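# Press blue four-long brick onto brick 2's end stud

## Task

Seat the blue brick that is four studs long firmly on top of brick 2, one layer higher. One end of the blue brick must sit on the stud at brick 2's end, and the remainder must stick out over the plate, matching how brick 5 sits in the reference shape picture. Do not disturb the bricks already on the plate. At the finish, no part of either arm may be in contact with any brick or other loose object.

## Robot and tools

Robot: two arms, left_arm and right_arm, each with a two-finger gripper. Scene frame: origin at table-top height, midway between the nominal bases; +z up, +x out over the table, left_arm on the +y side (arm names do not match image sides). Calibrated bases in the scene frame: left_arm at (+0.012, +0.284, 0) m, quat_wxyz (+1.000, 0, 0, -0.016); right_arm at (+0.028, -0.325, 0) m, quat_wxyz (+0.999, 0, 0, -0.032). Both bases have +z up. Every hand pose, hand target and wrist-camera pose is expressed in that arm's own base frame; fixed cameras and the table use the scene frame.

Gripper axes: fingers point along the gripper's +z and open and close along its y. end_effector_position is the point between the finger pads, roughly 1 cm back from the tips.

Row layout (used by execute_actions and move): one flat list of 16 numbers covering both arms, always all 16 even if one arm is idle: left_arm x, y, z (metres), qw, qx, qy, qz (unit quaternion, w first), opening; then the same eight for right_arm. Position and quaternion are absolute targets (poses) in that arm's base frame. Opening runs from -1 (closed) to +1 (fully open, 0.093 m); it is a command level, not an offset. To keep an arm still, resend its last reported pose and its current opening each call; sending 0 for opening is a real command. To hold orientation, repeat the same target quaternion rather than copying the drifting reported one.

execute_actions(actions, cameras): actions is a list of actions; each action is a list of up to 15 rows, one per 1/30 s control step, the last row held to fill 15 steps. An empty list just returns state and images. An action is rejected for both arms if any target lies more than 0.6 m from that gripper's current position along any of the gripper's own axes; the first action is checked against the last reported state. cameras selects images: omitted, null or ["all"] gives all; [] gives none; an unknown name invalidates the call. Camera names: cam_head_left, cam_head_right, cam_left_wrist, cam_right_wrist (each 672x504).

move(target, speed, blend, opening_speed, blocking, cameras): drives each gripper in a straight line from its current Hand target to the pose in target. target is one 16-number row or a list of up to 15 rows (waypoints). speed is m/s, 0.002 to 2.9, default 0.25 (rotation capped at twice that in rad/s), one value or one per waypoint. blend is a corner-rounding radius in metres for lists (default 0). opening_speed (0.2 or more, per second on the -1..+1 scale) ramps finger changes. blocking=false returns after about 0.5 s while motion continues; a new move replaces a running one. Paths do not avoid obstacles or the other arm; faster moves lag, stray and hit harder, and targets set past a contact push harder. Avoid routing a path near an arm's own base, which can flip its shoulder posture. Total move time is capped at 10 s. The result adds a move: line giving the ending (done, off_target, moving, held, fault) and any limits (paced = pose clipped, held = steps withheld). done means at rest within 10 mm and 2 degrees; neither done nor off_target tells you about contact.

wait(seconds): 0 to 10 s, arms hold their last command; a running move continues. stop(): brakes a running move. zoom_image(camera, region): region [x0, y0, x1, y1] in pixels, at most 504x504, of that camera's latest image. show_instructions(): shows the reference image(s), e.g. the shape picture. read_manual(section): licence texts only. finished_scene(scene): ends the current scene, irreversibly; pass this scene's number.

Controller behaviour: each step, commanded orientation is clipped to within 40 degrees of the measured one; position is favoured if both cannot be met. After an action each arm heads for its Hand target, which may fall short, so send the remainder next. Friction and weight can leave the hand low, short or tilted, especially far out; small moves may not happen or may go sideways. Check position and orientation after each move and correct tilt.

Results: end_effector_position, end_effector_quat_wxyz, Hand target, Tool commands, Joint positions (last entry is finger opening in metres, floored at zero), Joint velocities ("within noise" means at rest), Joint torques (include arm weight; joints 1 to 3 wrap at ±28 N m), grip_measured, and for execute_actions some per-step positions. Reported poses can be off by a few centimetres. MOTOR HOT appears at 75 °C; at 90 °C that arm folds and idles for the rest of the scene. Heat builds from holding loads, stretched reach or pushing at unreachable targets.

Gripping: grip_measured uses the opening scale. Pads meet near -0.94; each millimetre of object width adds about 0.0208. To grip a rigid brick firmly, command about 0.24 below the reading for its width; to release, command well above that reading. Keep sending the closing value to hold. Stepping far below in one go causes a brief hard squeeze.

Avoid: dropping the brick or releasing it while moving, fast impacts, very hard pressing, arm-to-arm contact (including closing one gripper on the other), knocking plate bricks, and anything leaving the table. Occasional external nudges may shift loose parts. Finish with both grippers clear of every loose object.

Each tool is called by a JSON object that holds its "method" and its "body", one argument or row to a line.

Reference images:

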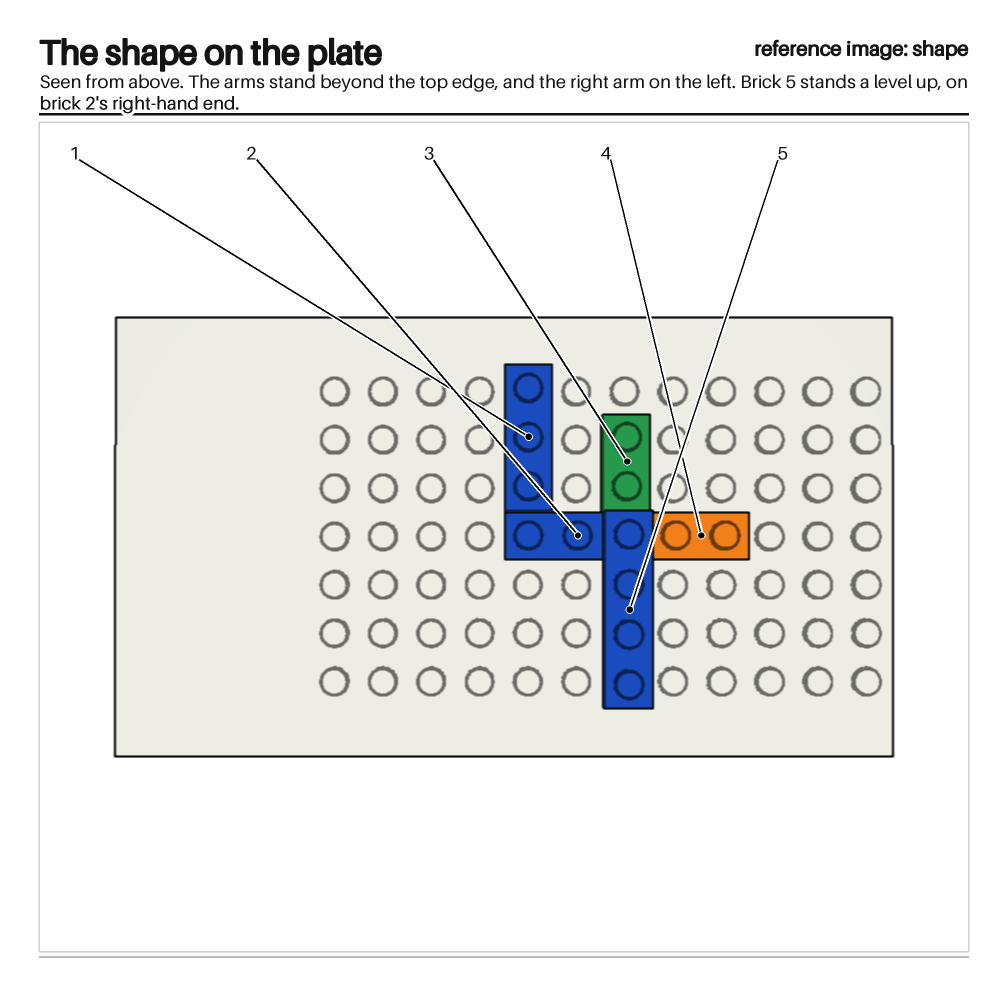

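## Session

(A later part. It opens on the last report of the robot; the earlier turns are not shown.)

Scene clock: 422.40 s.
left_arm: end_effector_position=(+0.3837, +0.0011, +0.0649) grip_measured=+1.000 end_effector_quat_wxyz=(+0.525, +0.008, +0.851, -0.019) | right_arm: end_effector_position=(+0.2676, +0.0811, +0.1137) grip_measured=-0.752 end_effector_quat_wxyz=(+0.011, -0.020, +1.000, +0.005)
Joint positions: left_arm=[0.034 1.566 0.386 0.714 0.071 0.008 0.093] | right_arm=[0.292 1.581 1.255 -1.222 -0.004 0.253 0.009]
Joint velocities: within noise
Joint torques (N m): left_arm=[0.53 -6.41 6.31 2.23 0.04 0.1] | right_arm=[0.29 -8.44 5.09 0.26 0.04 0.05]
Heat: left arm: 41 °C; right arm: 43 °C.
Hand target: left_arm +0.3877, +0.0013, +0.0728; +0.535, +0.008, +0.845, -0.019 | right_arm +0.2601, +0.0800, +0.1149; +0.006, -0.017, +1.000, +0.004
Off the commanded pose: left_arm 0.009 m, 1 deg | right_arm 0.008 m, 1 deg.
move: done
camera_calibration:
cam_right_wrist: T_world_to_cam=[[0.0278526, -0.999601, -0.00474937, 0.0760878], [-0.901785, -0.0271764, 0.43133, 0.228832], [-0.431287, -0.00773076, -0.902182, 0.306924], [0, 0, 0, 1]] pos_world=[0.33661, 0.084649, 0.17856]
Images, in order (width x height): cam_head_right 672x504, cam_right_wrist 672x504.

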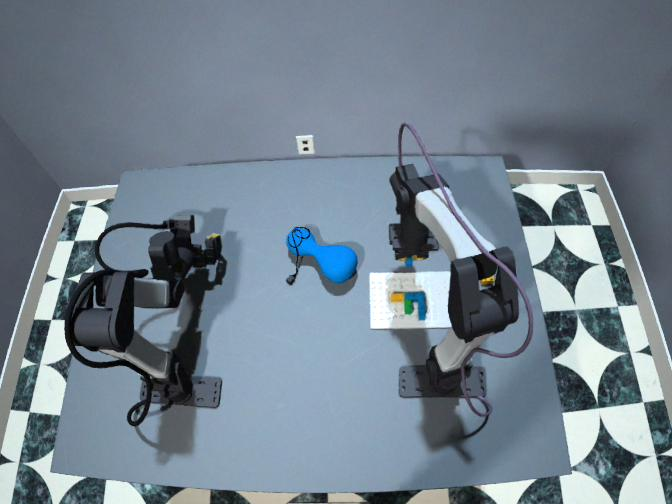

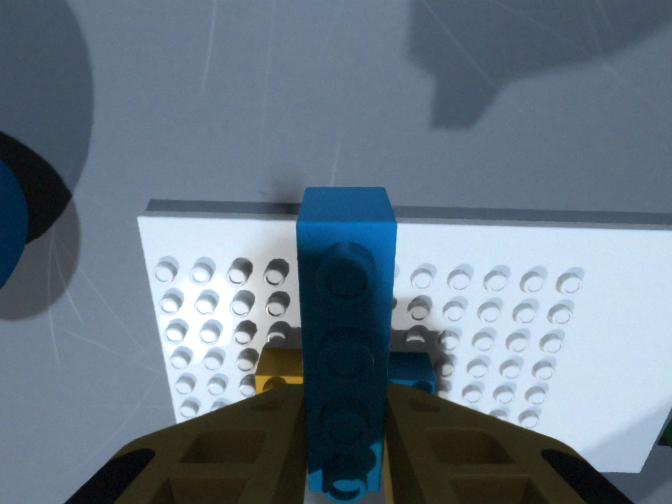

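{"method": "move", "body": {
  "target": [
    [0.3878, 0.0013, 0.0729, 0.535, 0.008, 0.845, -0.019, 1.0, 0.2145, 0.0765, 0.078, 0.006, 0.0, 1.0, 0.002, -0.90]
  ],
  "speed": 0.08,
  "cameras": ["cam_right_wrist","cam_head_right"]
}}

{"method": "zoom_image", "body": {
  "camera": "cam_right_wrist",
  "region": [180, 300, 530, 504]
}}

Scene clock: 488.63 s.
left_arm: end_effector_position=(+0.3837, +0.0011, +0.0649) grip_measured=+1.000 end_effector_quat_wxyz=(+0.525, +0.008, +0.851, -0.019) | right_arm: end_effector_position=(+0.2130, +0.0755, +0.0770) grip_measured=-0.752 end_effector_quat_wxyz=(-0.008, -0.002, +1.000, -0.001)
Joint positions: left_arm=[0.034 1.566 0.386 0.714 0.071 0.008 0.093] | right_arm=[0.338 1.433 0.971 -1.124 -0.004 0.334 0.009]
Joint velocities: within noise
Joint torques (N m): left_arm=[0.53 -6.39 6.32 2.23 0.04 0.1] | right_arm=[0.57 -7.02 4.96 0.54 0.02 0.05]
Heat: left arm: 41 °C; right arm: 42 °C.
Hand target: left_arm +0.3877, +0.0013, +0.0728; +0.535, +0.008, +0.845, -0.019 | right_arm +0.2145, +0.0765, +0.0780; +0.006, +0.000, +1.000, +0.002
Off the commanded pose: left_arm 0.009 m, 1 deg | right_arm 0.002 m, 2 deg.
move: done
camera_calibration:
cam_right_wrist: T_world_to_cam=[[-0.00724127, -0.999952, 0.00667505, 0.0784762], [-0.885329, 0.00951438, 0.464868, 0.186536], [-0.464909, -0.00254338, -0.885355, 0.255653], [0, 0, 0, 1]] pos_world=[0.28457, 0.0773478, 0.139105]
Images, in order (width x height): cam_head_right 672x504, cam_right_wrist 672x504.

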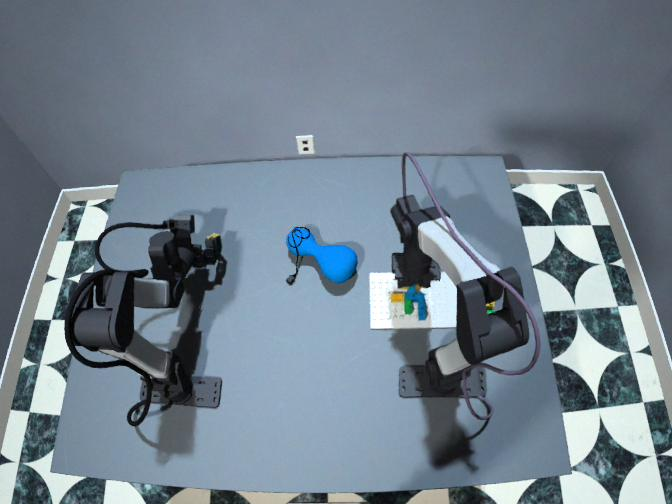

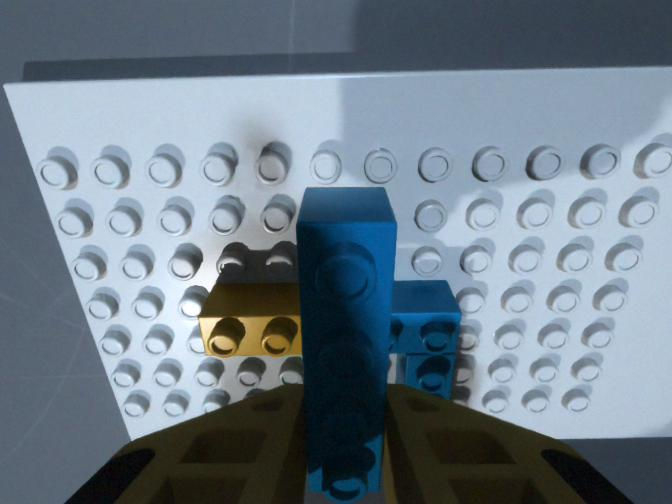

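Scaled by 1.440 from the camera's 672x504 image, which has a finer 960x720 frame.

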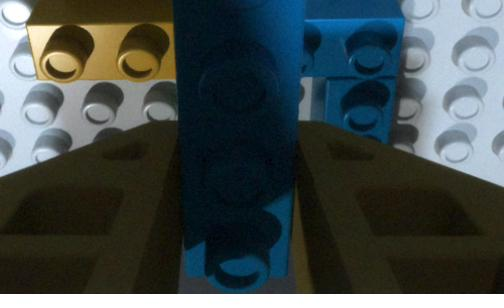

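{"method": "move", "body": {
  "target": [
    [0.3878, 0.0013, 0.0729, 0.535, 0.008, 0.845, -0.019, 1.0, 0.2172, 0.0787, 0.062, 0.012, -0.007, 1.0, 0.003, -0.90]
  ],
  "speed": 0.05,
  "cameras": ["cam_right_wrist"]
}}

Scene clock: 535.77 s.
left_arm: end_effector_position=(+0.3837, +0.0011, +0.0649) grip_measured=+1.000 end_effector_quat_wxyz=(+0.525, +0.008, +0.851, -0.019) | right_arm: end_effector_position=(+0.2162, +0.0781, +0.0646) grip_measured=-0.752 end_effector_quat_wxyz=(+0.006, -0.005, +1.000, +0.004)
Joint positions: left_arm=[0.034 1.566 0.386 0.714 0.071 0.008 0.093] | right_arm=[0.344 1.433 0.92 -1.044 -0.004 0.334 0.009]
Joint velocities: within noise
Joint torques (N m): left_arm=[0.53 -6.39 6.32 2.23 0.04 0.1] | right_arm=[0.43 -5.37 4.93 0.65 0.04 0]
Heat: left arm: 41 °C; right arm: 39 °C.
Hand target: left_arm +0.3877, +0.0013, +0.0728; +0.535, +0.008, +0.845, -0.019 | right_arm +0.2172, +0.0787, +0.0620; +0.012, -0.007, +1.000, +0.003
Off the commanded pose: left_arm 0.009 m, 1 deg | right_arm 0.003 m, 1 deg.
move: done
camera_calibration:
cam_right_wrist: T_world_to_cam=[[-0.00196863, -0.999993, -0.00319611, 0.0806898], [-0.897717, 0.000359159, 0.440573, 0.200093], [-0.440569, 0.00373653, -0.897711, 0.241217], [0, 0, 0, 1]] pos_world=[0.286058, 0.0797161, 0.128646]
Images, in order (width x height): cam_right_wrist 672x504.

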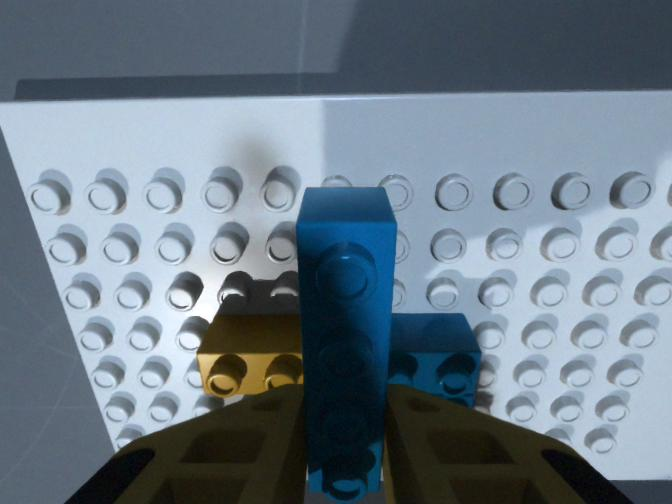

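{"method": "move", "body": {
  "target": [
    [0.3878, 0.0013, 0.0729, 0.535, 0.008, 0.845, -0.019, 1.0, 0.2182, 0.0795, 0.054, 0.010, -0.009, 1.0, 0.002, -0.90]
  ],
  "speed": 0.03,
  "cameras": ["cam_right_wrist"]
}}

Scene clock: 559.37 s.
left_arm: end_effector_position=(+0.3837, +0.0011, +0.0649) grip_measured=+1.000 end_effector_quat_wxyz=(+0.525, +0.008, +0.851, -0.019) | right_arm: end_effector_position=(+0.2181, +0.0793, +0.0605) grip_measured=-0.752 end_effector_quat_wxyz=(+0.012, -0.006, +1.000, +0.006)
Joint positions: left_arm=[0.034 1.566 0.386 0.714 0.071 0.008 0.093] | right_arm=[0.346 1.433 0.903 -1.013 -0.004 0.334 0.009]
Joint velocities: within noise
Joint torques (N m): left_arm=[0.51 -6.41 6.31 2.23 0.04 0.1] | right_arm=[0.42 -3.28 5.05 0.64 0.08 -0.06]
Heat: left arm: 41 °C; right arm: 37 °C.
Hand target: left_arm +0.3877, +0.0013, +0.0728; +0.535, +0.008, +0.845, -0.019 | right_arm +0.2179, +0.0794, +0.0541; +0.010, -0.009, +1.000, +0.002
Off the commanded pose: left_arm 0.009 m, 1 deg | right_arm 0.007 m, 1 deg.
move: done
camera_calibration:
cam_right_wrist: T_world_to_cam=[[0.000425895, -0.99997, -0.00777278, 0.0816512], [-0.903357, -0.00371838, 0.428873, 0.205761], [-0.428889, 0.00683894, -0.903331, 0.235877], [0, 0, 0, 1]] pos_world=[0.287005, 0.0808007, 0.125464]
Images, in order (width x height): cam_right_wrist 672x504.

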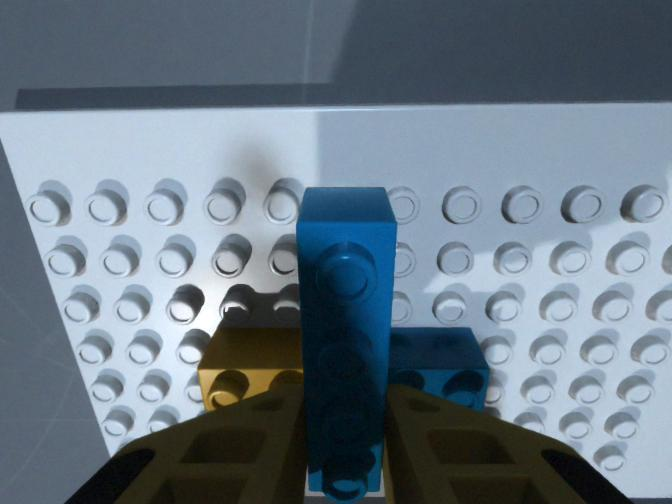

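{"method": "move", "body": {
  "target": [
    [0.3878, 0.0013, 0.0729, 0.535, 0.008, 0.845, -0.019, 1.0, 0.2176, 0.0795, 0.046, 0.003, -0.010, 1.0, 0.000, -0.90]
  ],
  "speed": 0.03,
  "cameras": ["cam_right_wrist"]
}}

Scene clock: 574.70 s.
left_arm: end_effector_position=(+0.3837, +0.0011, +0.0649) grip_measured=+1.000 end_effector_quat_wxyz=(+0.525, +0.008, +0.851, -0.019) | right_arm: end_effector_position=(+0.2180, +0.0793, +0.0563) grip_measured=-0.753 end_effector_quat_wxyz=(+0.008, -0.006, +1.000, +0.005)
Joint positions: left_arm=[0.034 1.566 0.386 0.714 0.071 0.008 0.093] | right_arm=[0.346 1.447 0.898 -1.004 -0.004 0.334 0.009]
Joint velocities: within noise
Joint torques (N m): left_arm=[0.51 -6.39 6.31 2.23 0.04 0.1] | right_arm=[0.44 -2.67 4.26 0.74 0.1 -0.05]
Heat: left arm: 41 °C; right arm: 37 °C.
Hand target: left_arm +0.3877, +0.0013, +0.0728; +0.535, +0.008, +0.845, -0.019 | right_arm +0.2173, +0.0794, +0.0465; +0.003, -0.010, +1.000, +0.000
Off the commanded pose: left_arm 0.009 m, 1 deg | right_arm 0.010 m, 1 deg.
move: done
camera_calibration:
cam_right_wrist: T_world_to_cam=[[0.000377157, -0.999989, -0.00459872, 0.0813591], [-0.899455, -0.00234893, 0.437006, 0.206096], [-0.437013, 0.00397152, -0.899447, 0.233858], [0, 0, 0, 1]] pos_world=[0.287542, 0.0809136, 0.120652]
Images, in order (width x height): cam_right_wrist 672x504.

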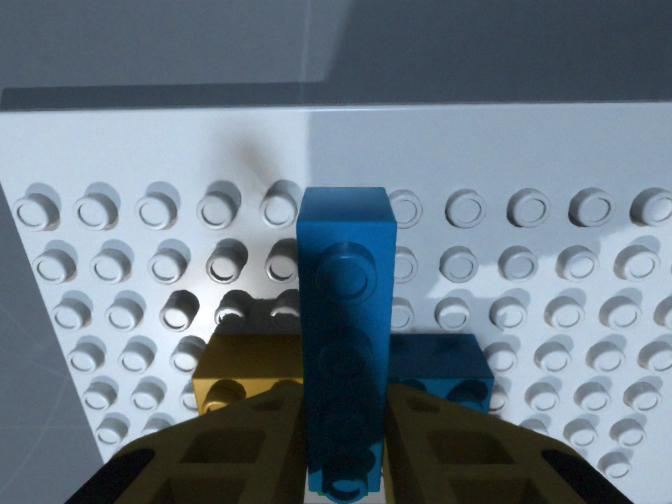

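{"method": "move", "body": {
  "target": [
    [0.3878, 0.0013, 0.0729, 0.535, 0.008, 0.845, -0.019, 1.0, 0.2170, 0.0795, 0.038, 0.003, -0.010, 1.0, 0.000, -0.92]
  ],
  "speed": 0.03,
  "cameras": ["cam_right_wrist"]
}}

Scene clock: 580.50 s.
left_arm: end_effector_position=(+0.3837, +0.0011, +0.0649) grip_measured=+1.000 end_effector_quat_wxyz=(+0.525, +0.008, +0.851, -0.019) | right_arm: end_effector_position=(+0.2179, +0.0793, +0.0554) grip_measured=-0.753 end_effector_quat_wxyz=(+0.008, -0.006, +1.000, +0.005)
Joint positions: left_arm=[0.034 1.566 0.386 0.714 0.071 0.008 0.093] | right_arm=[0.346 1.447 0.894 -0.999 -0.004 0.334 0.009]
Joint velocities: within noise
Joint torques (N m): left_arm=[0.51 -6.39 6.31 2.23 0.04 0.1] | right_arm=[0.49 -2.29 2.24 1.01 0.05 -0.06]
Heat: left arm: 41 °C; right arm: 37 °C.
Hand target: left_arm +0.3877, +0.0013, +0.0728; +0.535, +0.008, +0.845, -0.019 | right_arm +0.2160, +0.0791, +0.0392; +0.003, -0.010, +1.000, +0.000
Off the commanded pose: left_arm 0.009 m, 1 deg | right_arm 0.017 m, 1 deg.
move: off_target (right_arm)
camera_calibration:
cam_right_wrist: T_world_to_cam=[[0.000336876, -0.999989, -0.0046887, 0.0813774], [-0.899611, -0.00235057, 0.436686, 0.206437], [-0.436692, 0.0040709, -0.899602, 0.233013], [0, 0, 0, 1]] pos_world=[0.28744, 0.0809132, 0.119852]
Images, in order (width x height): cam_right_wrist 672x504.

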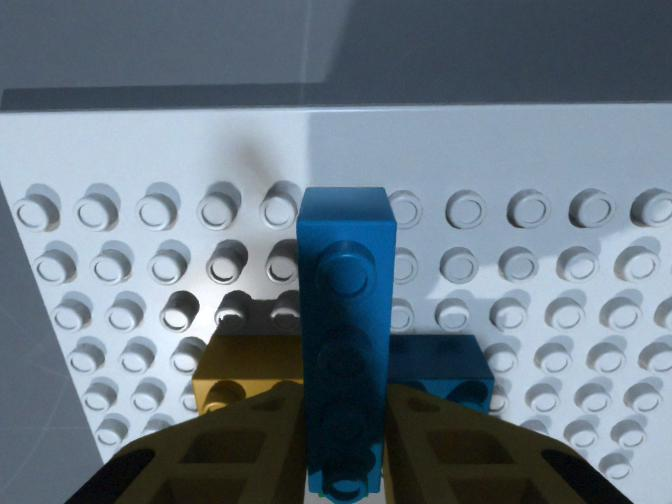

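{"method": "move", "body": {
  "target": [
    [0.3878, 0.0013, 0.0729, 0.535, 0.008, 0.845, -0.019, 1.0, 0.2170, 0.0795, 0.026, 0.003, -0.010, 1.0, 0.000, -0.95]
  ],
  "speed": 0.03,
  "cameras": ["cam_right_wrist"]
}}

Scene clock: 586.07 s.
left_arm: end_effector_position=(+0.3837, +0.0011, +0.0649) grip_measured=+1.000 end_effector_quat_wxyz=(+0.525, +0.008, +0.851, -0.019) | right_arm: end_effector_position=(+0.2212, +0.0798, +0.0490) grip_measured=-0.753 end_effector_quat_wxyz=(+0.019, -0.006, +1.000, +0.007)
Joint positions: left_arm=[0.034 1.566 0.386 0.714 0.071 0.008 0.093] | right_arm=[0.346 1.447 0.867 -0.949 0 0.334 0.009]
Joint velocities: within noise
Joint torques (N m): left_arm=[0.53 -6.41 6.31 2.23 0.04 0.1] | right_arm=[0.58 -0.92 1.61 1.05 0.03 -0.02]
Heat: left arm: 41 °C; right arm: 37 °C.
Hand target: left_arm +0.3877, +0.0013, +0.0728; +0.535, +0.008, +0.845, -0.019 | right_arm +0.2152, +0.0787, +0.0280; +0.003, -0.010, +1.000, +0.000
Off the commanded pose: left_arm 0.009 m, 1 deg | right_arm 0.023 m, 2 deg.
move: off_target (right_arm)
camera_calibration:
cam_right_wrist: T_world_to_cam=[[0.000414516, -0.999961, -0.00880382, 0.0819855], [-0.909209, -0.00404225, 0.416321, 0.215446], [-0.41634, 0.00783194, -0.909175, 0.22433], [0, 0, 0, 1]] pos_world=[0.289249, 0.0810963, 0.114982]
Images, in order (width x height): cam_right_wrist 672x504.

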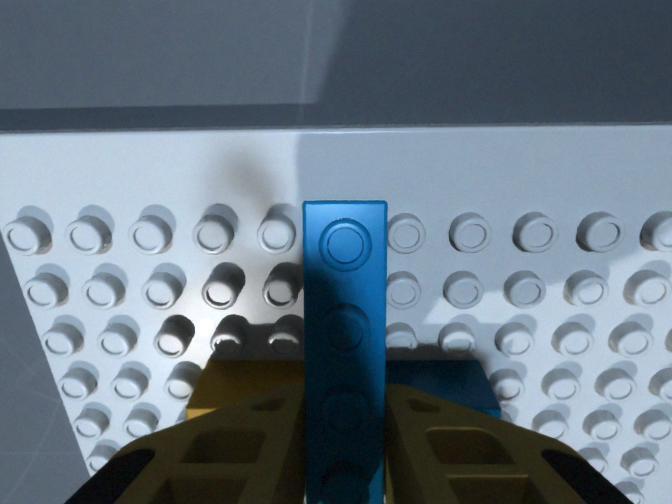

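{"method": "move", "body": {
  "target": [
    [0.3878, 0.0013, 0.0729, 0.535, 0.008, 0.845, -0.019, 1.0, 0.2190, 0.0795, 0.10, 0.008, -0.010, 1.0, 0.000, -0.95]
  ],
  "speed": 0.05,
  "cameras": ["cam_right_wrist"]
}}

Scene clock: 604.47 s.
left_arm: end_effector_position=(+0.3837, +0.0011, +0.0649) grip_measured=+1.000 end_effector_quat_wxyz=(+0.525, +0.008, +0.851, -0.019) | right_arm: end_effector_position=(+0.2147, +0.0775, +0.0889) grip_measured=-0.753 end_effector_quat_wxyz=(-0.008, -0.006, +1.000, -0.003)
Joint positions: left_arm=[0.034 1.566 0.386 0.714 0.071 0.008 0.093] | right_arm=[0.346 1.434 1.019 -1.173 0 0.334 0.009]
Joint velocities: within noise
Joint torques (N m): left_arm=[0.51 -6.41 6.31 2.23 0.04 0.1] | right_arm=[0.7 -6.8 8.87 0.17 0.1 -0.03]
Heat: left arm: 41 °C; right arm: 36 °C.
Hand target: left_arm +0.3877, +0.0013, +0.0728; +0.535, +0.008, +0.845, -0.019 | right_arm +0.2188, +0.0794, +0.0997; +0.008, -0.010, +1.000, +0.000
Off the commanded pose: left_arm 0.009 m, 1 deg | right_arm 0.012 m, 2 deg.
move: off_target (right_arm)
camera_calibration:
cam_right_wrist: T_world_to_cam=[[0.000436617, -0.999945, 0.0104646, 0.0783647], [-0.885279, 0.00448017, 0.465038, 0.182758], [-0.46506, -0.00946717, -0.885229, 0.267516], [0, 0, 0, 1]] pos_world=[0.286168, 0.0800743, 0.151004]
Images, in order (width x height): cam_right_wrist 672x504.

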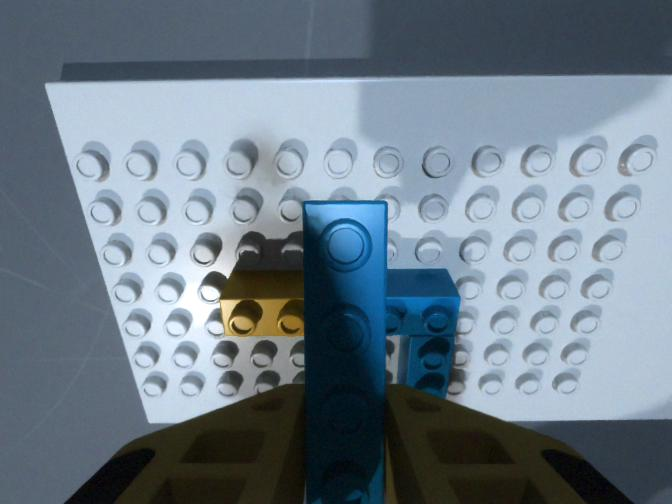

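{"method": "move", "body": {
  "target": [
    [0.3878, 0.0013, 0.0729, 0.535, 0.008, 0.845, -0.019, 1.0, 0.330, 0.0750, 0.095, 0.006, -0.018, 1.0, 0.000, -0.90],
    [0.3878, 0.0013, 0.0729, 0.535, 0.008, 0.845, -0.019, 1.0, 0.338, 0.0750, 0.05, 0.003, -0.020, 1.0, 0.000, -0.90]
  ],
  "speed": 0.12,
  "blend": [0.02,0],
  "cameras": ["cam_right_wrist"]
}}

{"method": "move", "body": {
  "target": [
    [0.3878, 0.0013, 0.0729, 0.535, 0.008, 0.845, -0.019, 1.0, 0.337, 0.0750, 0.016, 0.0, -0.020, 1.0, 0.000, -0.90]
  ],
  "speed": 0.03,
  "cameras": ["cam_right_wrist"]
}}

Scene clock: 618.27 s.
left_arm: end_effector_position=(+0.3837, +0.0011, +0.0649) grip_measured=+1.000 end_effector_quat_wxyz=(+0.525, +0.008, +0.851, -0.019) | right_arm: end_effector_position=(+0.3366, +0.0767, +0.0568) grip_measured=-0.753 end_effector_quat_wxyz=(+0.004, -0.019, +1.000, +0.001)
Joint positions: left_arm=[0.034 1.566 0.386 0.714 0.071 0.008 0.093] | right_arm=[0.224 1.877 1.373 -1.057 0 0.187 0.009]
Joint velocities: within noise
Joint torques (N m): left_arm=[0.53 -6.41 6.31 2.23 0.04 0.1] | right_arm=[-0.28 -7.72 5.33 0.62 0.01 -0.08]
Heat: left arm: 41 °C; right arm: 37 °C.
Hand target: left_arm +0.3877, +0.0013, +0.0728; +0.535, +0.008, +0.845, -0.019 | right_arm +0.3378, +0.0750, +0.0500; +0.003, -0.020, +1.000, +0.000
Off the commanded pose: left_arm 0.009 m, 1 deg | right_arm 0.007 m, 0 deg.
move: done
camera_calibration:
cam_right_wrist: T_world_to_cam=[[0.0254973, -0.99967, 0.00300361, 0.0698235], [-0.896077, -0.0215229, 0.443376, 0.312558], [-0.443165, -0.0139963, -0.896331, 0.289436], [0, 0, 0, 1]] pos_world=[0.406564, 0.0805787, 0.12064]
Images, in order (width x height): cam_right_wrist 672x504.

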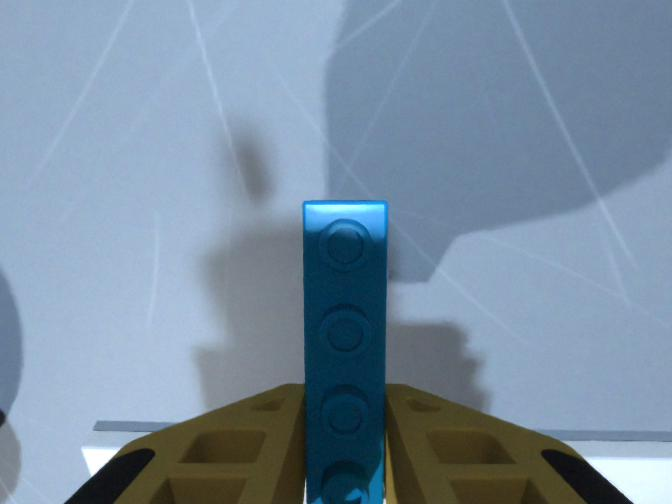

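Scene clock: 619.70 s.
left_arm: end_effector_position=(+0.3837, +0.0011, +0.0649) grip_measured=+1.000 end_effector_quat_wxyz=(+0.525, +0.008, +0.851, -0.019) | right_arm: end_effector_position=(+0.3351, +0.0764, +0.0339) grip_measured=-0.753 end_effector_quat_wxyz=(+0.003, -0.019, +1.000, +0.001)
Joint positions: left_arm=[0.034 1.566 0.386 0.714 0.071 0.008 0.093] | right_arm=[0.224 1.9 1.307 -0.971 0 0.186 0.009]
Joint velocities: within noise
Joint torques (N m): left_arm=[0.51 -6.39 6.31 2.23 0.04 0.1] | right_arm=[-0.21 -5.89 3.55 0.91 0.01 -0.1]
Heat: left arm: 41 °C; right arm: 37 °C.
Hand target: left_arm +0.3877, +0.0013, +0.0728; +0.535, +0.008, +0.845, -0.019 | right_arm +0.3362, +0.0748, +0.0168; +0.000, -0.020, +1.000, +0.000
Off the commanded pose: left_arm 0.009 m, 1 deg | right_arm 0.018 m, 0 deg.
move: off_target (right_arm)
camera_calibration:
cam_right_wrist: T_world_to_cam=[[0.0262077, -0.999651, 0.00329936, 0.0693149], [-0.895425, -0.0220075, 0.444669, 0.321059], [-0.444441, -0.0146081, -0.895689, 0.268656], [0, 0, 0, 1]] pos_world=[0.40507, 0.080281, 0.0976383]
Images, in order (width x height): cam_right_wrist 672x504.

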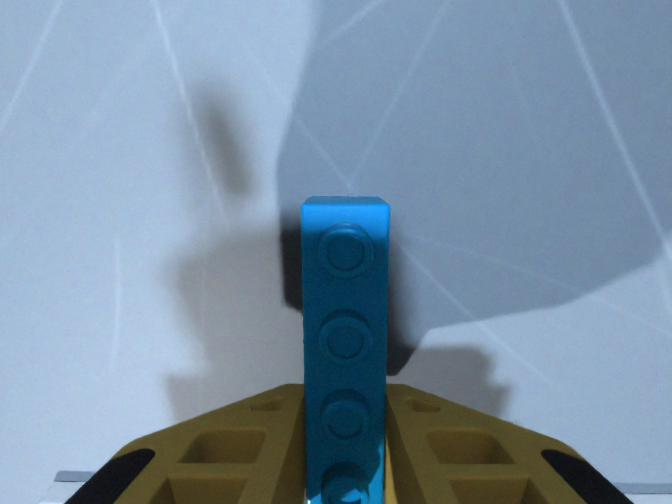

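{"method": "move", "body": {
  "target": [
    [0.3878, 0.0013, 0.0729, 0.535, 0.008, 0.845, -0.019, 1.0, 0.337, 0.0750, 0.007, -0.004, -0.020, 1.0, 0.000, -0.85]
  ],
  "speed": 0.03,
  "cameras": ["cam_right_wrist"]
}}

Scene clock: 626.60 s.
left_arm: end_effector_position=(+0.3837, +0.0011, +0.0649) grip_measured=+1.000 end_effector_quat_wxyz=(+0.525, +0.008, +0.851, -0.019) | right_arm: end_effector_position=(+0.3395, +0.0774, +0.0257) grip_measured=-0.753 end_effector_quat_wxyz=(+0.009, -0.019, +1.000, +0.002)
Joint positions: left_arm=[0.034 1.566 0.386 0.714 0.071 0.008 0.093] | right_arm=[0.224 1.916 1.295 -0.93 0 0.186 0.009]
Joint velocities: within noise
Joint torques (N m): left_arm=[0.53 -6.41 6.31 2.23 0.04 0.1] | right_arm=[-0.42 -5.65 3.62 0.79 0.02 0]
Heat: left arm: 41 °C; right arm: 37 °C.
Hand target: left_arm +0.3877, +0.0013, +0.0728; +0.535, +0.008, +0.845, -0.019 | right_arm +0.3362, +0.0749, +0.0078; -0.004, -0.020, +1.000, +0.000
Off the commanded pose: left_arm 0.009 m, 1 deg | right_arm 0.019 m, 2 deg.
move: off_target (right_arm)
camera_calibration:
cam_right_wrist: T_world_to_cam=[[0.0265875, -0.999646, 0.000896994, 0.070194], [-0.90064, -0.0235649, 0.433928, 0.330859], [-0.433753, -0.0123449, -0.900947, 0.259601], [0, 0, 0, 1]] pos_world=[0.408721, 0.0811706, 0.090255]
Images, in order (width x height): cam_right_wrist 672x504.

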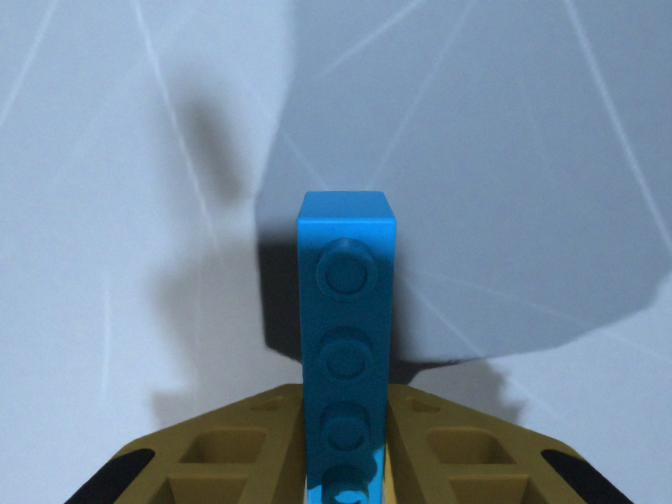

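{"method": "move", "body": {
  "target": [
    [0.3878, 0.0013, 0.0729, 0.535, 0.008, 0.845, -0.019, 1.0, 0.338, 0.0755, 0.017, 0.0, -0.020, 1.0, 0.000, -0.85],
    [0.3878, 0.0013, 0.0729, 0.535, 0.008, 0.845, -0.019, 1.0, 0.338, 0.0755, 0.017, 0.0, -0.020, 1.0, 0.000, -0.40],
    [0.3878, 0.0013, 0.0729, 0.535, 0.008, 0.845, -0.019, 1.0, 0.332, 0.0765, 0.036, 0.010, -0.020, 1.0, 0.0035, -0.40]
  ],
  "speed": 0.05,
  "opening_speed": 0.6,
  "cameras": ["cam_right_wrist"]
}}

Scene clock: 638.17 s.
left_arm: end_effector_position=(+0.3837, +0.0011, +0.0649) grip_measured=+1.000 end_effector_quat_wxyz=(+0.525, +0.008, +0.851, -0.019) | right_arm: end_effector_position=(+0.3372, +0.0768, +0.0291) grip_measured=-0.402 end_effector_quat_wxyz=(+0.008, -0.019, +1.000, +0.002)
Joint positions: left_arm=[0.034 1.566 0.386 0.714 0.071 0.008 0.093] | right_arm=[0.224 1.906 1.295 -0.943 0 0.186 0.026]
Joint velocities: within noise
Joint torques (N m): left_arm=[0.51 -6.41 6.32 2.23 0.04 0.1] | right_arm=[0.17 -12.01 4.83 0.32 -0.03 -0.03]
Heat: left arm: 41 °C; right arm: 37 °C.
Hand target: left_arm +0.3877, +0.0013, +0.0728; +0.535, +0.008, +0.845, -0.019 | right_arm +0.3321, +0.0765, +0.0358; +0.010, -0.020, +1.000, +0.003
Off the commanded pose: left_arm 0.009 m, 1 deg | right_arm 0.009 m, 0 deg.
move: done
camera_calibration:
cam_right_wrist: T_world_to_cam=[[0.0266123, -0.999645, 0.00136582, 0.0696951], [-0.899491, -0.0233499, 0.436315, 0.326871], [-0.436129, -0.0128399, -0.899793, 0.262467], [0, 0, 0, 1]] pos_world=[0.406632, 0.0806728, 0.0934514]
Images, in order (width x height): cam_right_wrist 672x504.

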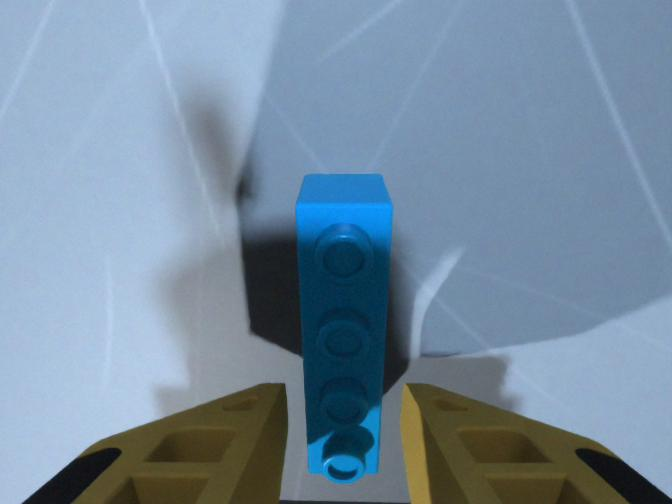

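{"method": "move", "body": {
  "target": [
    [0.3878, 0.0013, 0.0729, 0.535, 0.008, 0.845, -0.019, 1.0, 0.3245, 0.0765, 0.034, 0.008, -0.020, 1.0, 0.0025, -0.40]
  ],
  "speed": 0.05,
  "cameras": ["cam_right_wrist"]
}}

Scene clock: 645.53 s.
left_arm: end_effector_position=(+0.3837, +0.0011, +0.0649) grip_measured=+1.000 end_effector_quat_wxyz=(+0.525, +0.008, +0.851, -0.019) | right_arm: end_effector_position=(+0.3274, +0.0754, +0.0268) grip_measured=-0.402 end_effector_quat_wxyz=(+0.000, -0.020, +1.000, +0.000)
Joint positions: left_arm=[0.034 1.566 0.386 0.714 0.071 0.008 0.093] | right_arm=[0.226 1.888 1.261 -0.944 0 0.186 0.026]
Joint velocities: within noise
Joint torques (N m): left_arm=[0.53 -6.41 6.31 2.23 0.04 0.1] | right_arm=[0.42 -11.92 4.6 0.37 -0.03 0.07]
Heat: left arm: 41 °C; right arm: 40 °C.
Hand target: left_arm +0.3877, +0.0013, +0.0728; +0.535, +0.008, +0.845, -0.019 | right_arm +0.3246, +0.0765, +0.0338; +0.008, -0.020, +1.000, +0.003
Off the commanded pose: left_arm 0.009 m, 1 deg | right_arm 0.008 m, 1 deg.
move: done
camera_calibration:
cam_right_wrist: T_world_to_cam=[[0.0289296, -0.999571, 0.00460631, 0.0676338], [-0.892332, -0.0237487, 0.450755, 0.316276], [-0.450452, -0.0171505, -0.892636, 0.260916], [0, 0, 0, 1]] pos_world=[0.397796, 0.0795908, 0.0900285]
Images, in order (width x height): cam_right_wrist 672x504.

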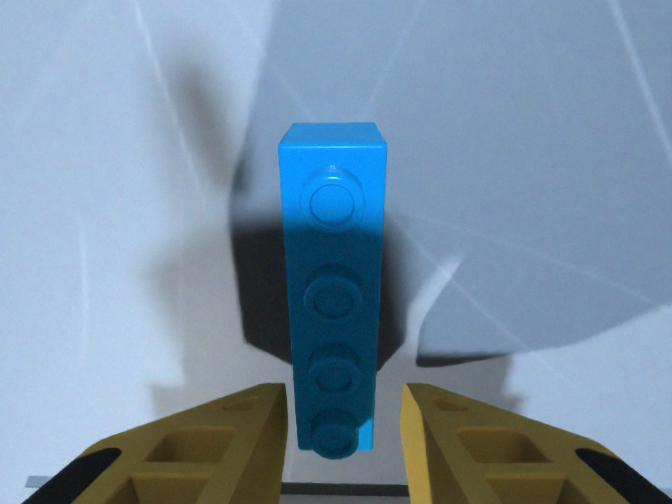

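{"method": "move", "body": {
  "target": [
    [0.3878, 0.0013, 0.0729, 0.535, 0.008, 0.845, -0.019, 1.0, 0.3325, 0.0785, 0.0355, 0.010, -0.020, 1.0, 0.0025, -0.40],
    [0.3878, 0.0013, 0.0729, 0.535, 0.008, 0.845, -0.019, 1.0, 0.3325, 0.0785, 0.0355, 0.010, -0.020, 1.0, 0.0025, -0.92]
  ],
  "speed": 0.05,
  "opening_speed": 0.5,
  "cameras": ["cam_right_wrist"]
}}

Scene clock: 660.27 s.
left_arm: end_effector_position=(+0.3837, +0.0011, +0.0649) grip_measured=+1.000 end_effector_quat_wxyz=(+0.525, +0.008, +0.851, -0.019) | right_arm: end_effector_position=(+0.3273, +0.0754, +0.0268) grip_measured=-0.742 end_effector_quat_wxyz=(+0.000, -0.020, +1.000, +0.000)
Joint positions: left_arm=[0.034 1.566 0.386 0.714 0.071 0.008 0.093] | right_arm=[0.226 1.888 1.261 -0.944 0 0.186 0.01]
Joint velocities: within noise
Joint torques (N m): left_arm=[0.53 -6.39 6.31 2.23 0.04 0.1] | right_arm=[0.4 -9.69 8.23 0.28 -0.05 0.09]
Heat: left arm: 41 °C; right arm: 41 °C.
Hand target: left_arm +0.3877, +0.0013, +0.0728; +0.535, +0.008, +0.845, -0.019 | right_arm +0.3324, +0.0785, +0.0355; +0.010, -0.020, +1.000, +0.003
Off the commanded pose: left_arm 0.009 m, 1 deg | right_arm 0.011 m, 1 deg.
move: off_target (right_arm); target 2's new opening was sent with right_arm's hand 0.011 m and 1 deg from that target
camera_calibration:
cam_right_wrist: T_world_to_cam=[[0.0288818, -0.999572, 0.00473089, 0.067645], [-0.892192, -0.0236444, 0.451037, 0.316098], [-0.450732, -0.0172476, -0.892493, 0.260977], [0, 0, 0, 1]] pos_world=[0.397697, 0.0795912, 0.090028]
Images, in order (width x height): cam_right_wrist 672x504.

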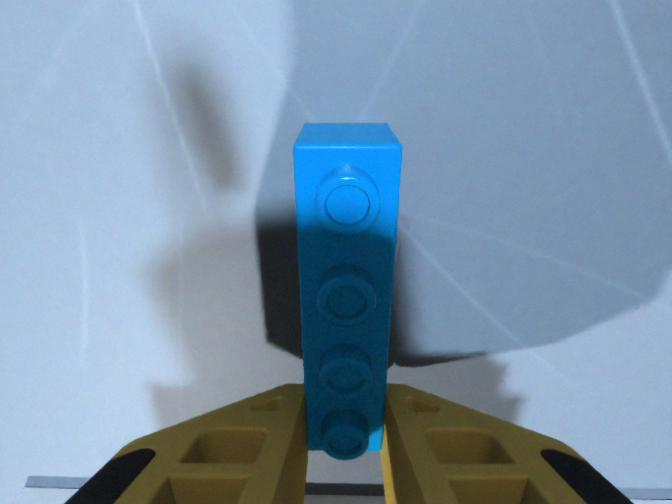

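{"method": "move", "body": {
  "target": [
    [0.3878, 0.0013, 0.0729, 0.535, 0.008, 0.845, -0.019, 1.0, 0.328, 0.0770, 0.095, 0.01, -0.018, 1.0, 0.002, -0.92],
    [0.3878, 0.0013, 0.0729, 0.535, 0.008, 0.845, -0.019, 1.0, 0.206, 0.0785, 0.09, 0.006, -0.007, 1.0, 0.002, -0.92],
    [0.3878, 0.0013, 0.0729, 0.535, 0.008, 0.845, -0.019, 1.0, 0.206, 0.0785, 0.068, 0.003, -0.008, 1.0, 0.001, -0.92]
  ],
  "speed": [0.1,0.12,0.05],
  "blend": [0.02,0.005,0],
  "cameras": ["cam_right_wrist"]
}}

Scene clock: 675.57 s.
left_arm: end_effector_position=(+0.3837, +0.0011, +0.0649) grip_measured=+1.000 end_effector_quat_wxyz=(+0.525, +0.008, +0.851, -0.019) | right_arm: end_effector_position=(+0.2053, +0.0774, +0.0719) grip_measured=-0.755 end_effector_quat_wxyz=(+0.001, -0.010, +1.000, +0.000)
Joint positions: left_arm=[0.034 1.566 0.386 0.714 0.071 0.008 0.093] | right_arm=[0.36 1.395 0.918 -1.092 0 0.34 0.009]
Joint velocities: within noise
Joint torques (N m): left_arm=[0.51 -6.39 6.32 2.23 0.04 0.1] | right_arm=[0.43 -4.21 5.05 0.56 -0.02 0.04]
Heat: left arm: 41 °C; right arm: 41 °C.
Hand target: left_arm +0.3877, +0.0013, +0.0728; +0.535, +0.008, +0.845, -0.019 | right_arm +0.2059, +0.0784, +0.0681; +0.003, -0.008, +1.000, +0.001
Off the commanded pose: left_arm 0.009 m, 1 deg | right_arm 0.004 m, 0 deg.
move: done
camera_calibration:
cam_right_wrist: T_world_to_cam=[[0.00871248, -0.999954, 0.00403429, 0.0772076], [-0.893281, -0.00596971, 0.44946, 0.186016], [-0.449415, -0.00751966, -0.893291, 0.245439], [0, 0, 0, 1]] pos_world=[0.275796, 0.0801601, 0.135331]
Images, in order (width x height): cam_right_wrist 672x504.

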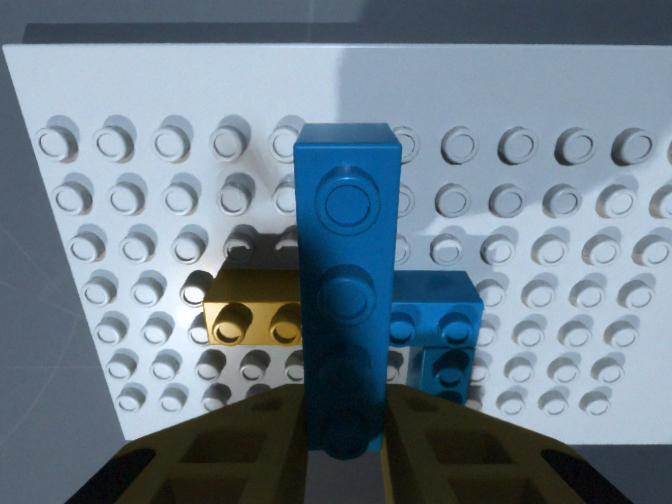

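{"method": "move", "body": {
  "target": [
    [0.3878, 0.0013, 0.0729, 0.535, 0.008, 0.845, -0.019, 1.0, 0.206, 0.0778, 0.056, 0.001, -0.0035, 1.0, 0.001, -0.92]
  ],
  "speed": 0.04,
  "cameras": ["cam_right_wrist"]
}}

Scene clock: 690.80 s.
left_arm: end_effector_position=(+0.3837, +0.0011, +0.0649) grip_measured=+1.000 end_effector_quat_wxyz=(+0.525, +0.008, +0.851, -0.019) | right_arm: end_effector_position=(+0.2055, +0.0774, +0.0612) grip_measured=-0.755 end_effector_quat_wxyz=(+0.002, -0.008, +1.000, +0.001)
Joint positions: left_arm=[0.034 1.566 0.386 0.714 0.071 0.008 0.093] | right_arm=[0.36 1.404 0.882 -1.044 0 0.345 0.009]
Joint velocities: within noise
Joint torques (N m): left_arm=[0.53 -6.39 6.31 2.23 0.04 0.1] | right_arm=[0.13 -3.64 5.04 0.61 -0.02 0.08]
Heat: left arm: 41 °C; right arm: 39 °C.
Hand target: left_arm +0.3877, +0.0013, +0.0728; +0.535, +0.008, +0.845, -0.019 | right_arm +0.2059, +0.0777, +0.0561; +0.001, -0.003, +1.000, +0.001
Off the commanded pose: left_arm 0.009 m, 1 deg | right_arm 0.005 m, 1 deg.
move: done
camera_calibration:
cam_right_wrist: T_world_to_cam=[[0.00375828, -0.999988, 0.00317604, 0.0783161], [-0.894442, -0.00194132, 0.44718, 0.191052], [-0.447168, -0.00452141, -0.894439, 0.235251], [0, 0, 0, 1]] pos_world=[0.275787, 0.0797497, 0.124734]
Images, in order (width x height): cam_right_wrist 672x504.

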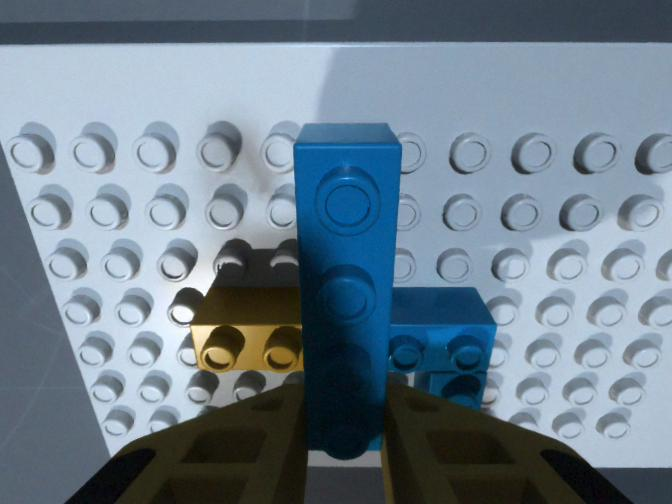

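{"method": "move", "body": {
  "target": [
    [0.3878, 0.0013, 0.0729, 0.535, 0.008, 0.845, -0.019, 1.0, 0.206, 0.0776, 0.048, 0.0, -0.003, 1.0, 0.001, -0.94],
    [0.3878, 0.0013, 0.0729, 0.535, 0.008, 0.845, -0.019, 1.0, 0.206, 0.0776, 0.038, 0.0, -0.003, 1.0, 0.001, -0.94]
  ],
  "speed": 0.03,
  "cameras": ["cam_right_wrist"]
}}

Scene clock: 703.00 s.
left_arm: end_effector_position=(+0.3837, +0.0011, +0.0649) grip_measured=+1.000 end_effector_quat_wxyz=(+0.525, +0.008, +0.851, -0.019) | right_arm: end_effector_position=(+0.2050, +0.0772, +0.0562) grip_measured=-0.755 end_effector_quat_wxyz=(+0.002, -0.008, +1.000, +0.001)
Joint positions: left_arm=[0.034 1.566 0.386 0.714 0.071 0.008 0.093] | right_arm=[0.36 1.409 0.865 -1.023 0 0.345 0.009]
Joint velocities: within noise
Joint torques (N m): left_arm=[0.51 -6.39 6.32 2.23 0.04 0.1] | right_arm=[0.05 -2.02 1.78 1.04 0.02 0.05]
Heat: left arm: 41 °C; right arm: 37 °C.
Hand target: left_arm +0.3877, +0.0013, +0.0728; +0.535, +0.008, +0.845, -0.019 | right_arm +0.2048, +0.0771, +0.0394; -0.001, -0.003, +1.000, +0.001
Off the commanded pose: left_arm 0.009 m, 1 deg | right_arm 0.018 m, 1 deg.
move: off_target (right_arm)
camera_calibration:
cam_right_wrist: T_world_to_cam=[[0.00370818, -0.999987, 0.00352874, 0.0781071], [-0.893942, -0.0017334, 0.44818, 0.192615], [-0.448168, -0.00481642, -0.893936, 0.230704], [0, 0, 0, 1]] pos_world=[0.275291, 0.0795511, 0.119633]
Images, in order (width x height): cam_right_wrist 672x504.

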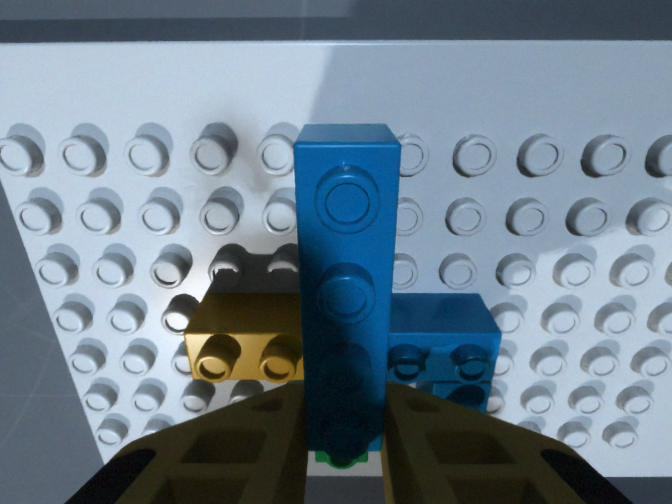

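{"method": "move", "body": {
  "target": [
    [0.3878, 0.0013, 0.0729, 0.535, 0.008, 0.845, -0.019, 1.0, 0.2065, 0.0776, 0.024, 0.0, -0.003, 1.0, 0.001, -0.96]
  ],
  "speed": 0.03,
  "cameras": ["cam_right_wrist"]
}}

Scene clock: 709.87 s.
left_arm: end_effector_position=(+0.3837, +0.0011, +0.0649) grip_measured=+1.000 end_effector_quat_wxyz=(+0.525, +0.008, +0.851, -0.019) | right_arm: end_effector_position=(+0.2032, +0.0766, +0.0534) grip_measured=-0.756 end_effector_quat_wxyz=(+0.003, -0.008, +1.000, +0.001)
Joint positions: left_arm=[0.034 1.566 0.386 0.714 0.071 0.008 0.093] | right_arm=[0.36 1.402 0.848 -1.01 0 0.345 0.009]
Joint velocities: within noise
Joint torques (N m): left_arm=[0.53 -6.39 6.32 2.23 0.04 0.1] | right_arm=[-0.09 0.17 -0.1 1.4 -0.01 0.08]
Heat: left arm: 41 °C; right arm: 36 °C.
Hand target: left_arm +0.3877, +0.0013, +0.0728; +0.535, +0.008, +0.845, -0.019 | right_arm +0.2033, +0.0764, +0.0276; -0.001, -0.003, +1.000, +0.000
Off the commanded pose: left_arm 0.009 m, 1 deg | right_arm 0.030 m, 1 deg.
move: off_target (right_arm)
camera_calibration:
cam_right_wrist: T_world_to_cam=[[0.00368514, -0.99999, 0.00233194, 0.0775651], [-0.895381, -0.00226122, 0.445296, 0.19284], [-0.445286, -0.00372895, -0.895381, 0.226819], [0, 0, 0, 1]] pos_world=[0.273378, 0.0788462, 0.117038]
Images, in order (width x height): cam_right_wrist 672x504.

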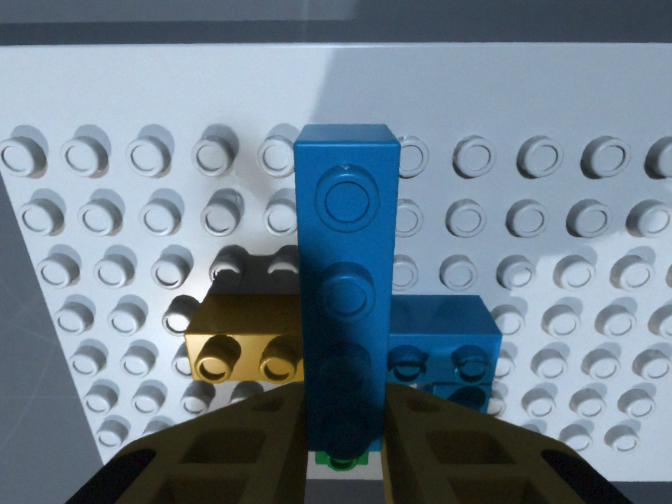

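{"method": "move", "body": {
  "target": [
    [0.3878, 0.0013, 0.0729, 0.535, 0.008, 0.845, -0.019, 1.0, 0.2085, 0.0776, 0.010, 0.0, -0.003, 1.0, 0.001, -0.98]
  ],
  "speed": 0.03,
  "cameras": ["cam_right_wrist"]
}}

Scene clock: 728.93 s.
left_arm: end_effector_position=(+0.3837, +0.0011, +0.0649) grip_measured=+1.000 end_effector_quat_wxyz=(+0.525, +0.008, +0.851, -0.019) | right_arm: end_effector_position=(+0.2062, +0.0778, +0.0469) grip_measured=-0.756 end_effector_quat_wxyz=(+0.013, -0.007, +1.000, +0.006)
Joint positions: left_arm=[0.034 1.566 0.386 0.714 0.071 0.008 0.093] | right_arm=[0.359 1.404 0.821 -0.961 -0.002 0.345 0.009]
Joint velocities: within noise
Joint torques (N m): left_arm=[0.53 -6.39 6.31 2.23 0.04 0.1] | right_arm=[-0.4 2.44 -0.51 1.59 -0.02 -0.01]
Heat: left arm: 41 °C; right arm: 35 °C.
Hand target: left_arm +0.3877, +0.0013, +0.0728; +0.535, +0.008, +0.845, -0.019 | right_arm +0.2036, +0.0759, +0.0155; -0.001, -0.003, +1.000, +0.001
Off the commanded pose: left_arm 0.009 m, 1 deg | right_arm 0.037 m, 2 deg.
move: off_target (right_arm)
camera_calibration:
cam_right_wrist: T_world_to_cam=[[0.00301098, -0.999975, -0.00640093, 0.079296], [-0.903738, -0.0054612, 0.428052, 0.201126], [-0.428076, 0.00449591, -0.903731, 0.218594], [0, 0, 0, 1]] pos_world=[0.275101, 0.0794096, 0.111965]
Images, in order (width x height): cam_right_wrist 672x504.

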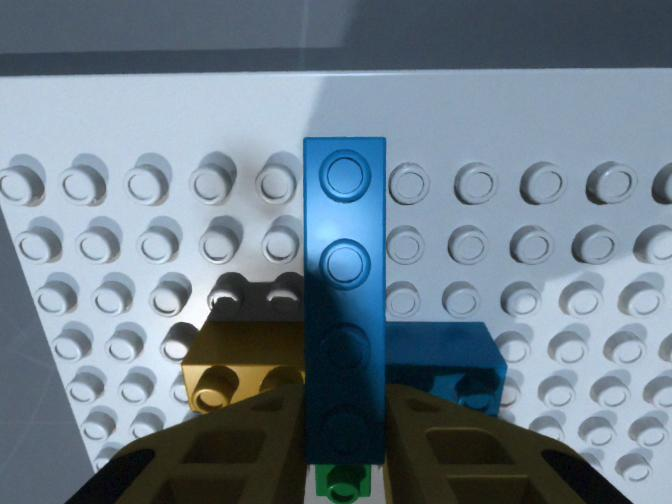

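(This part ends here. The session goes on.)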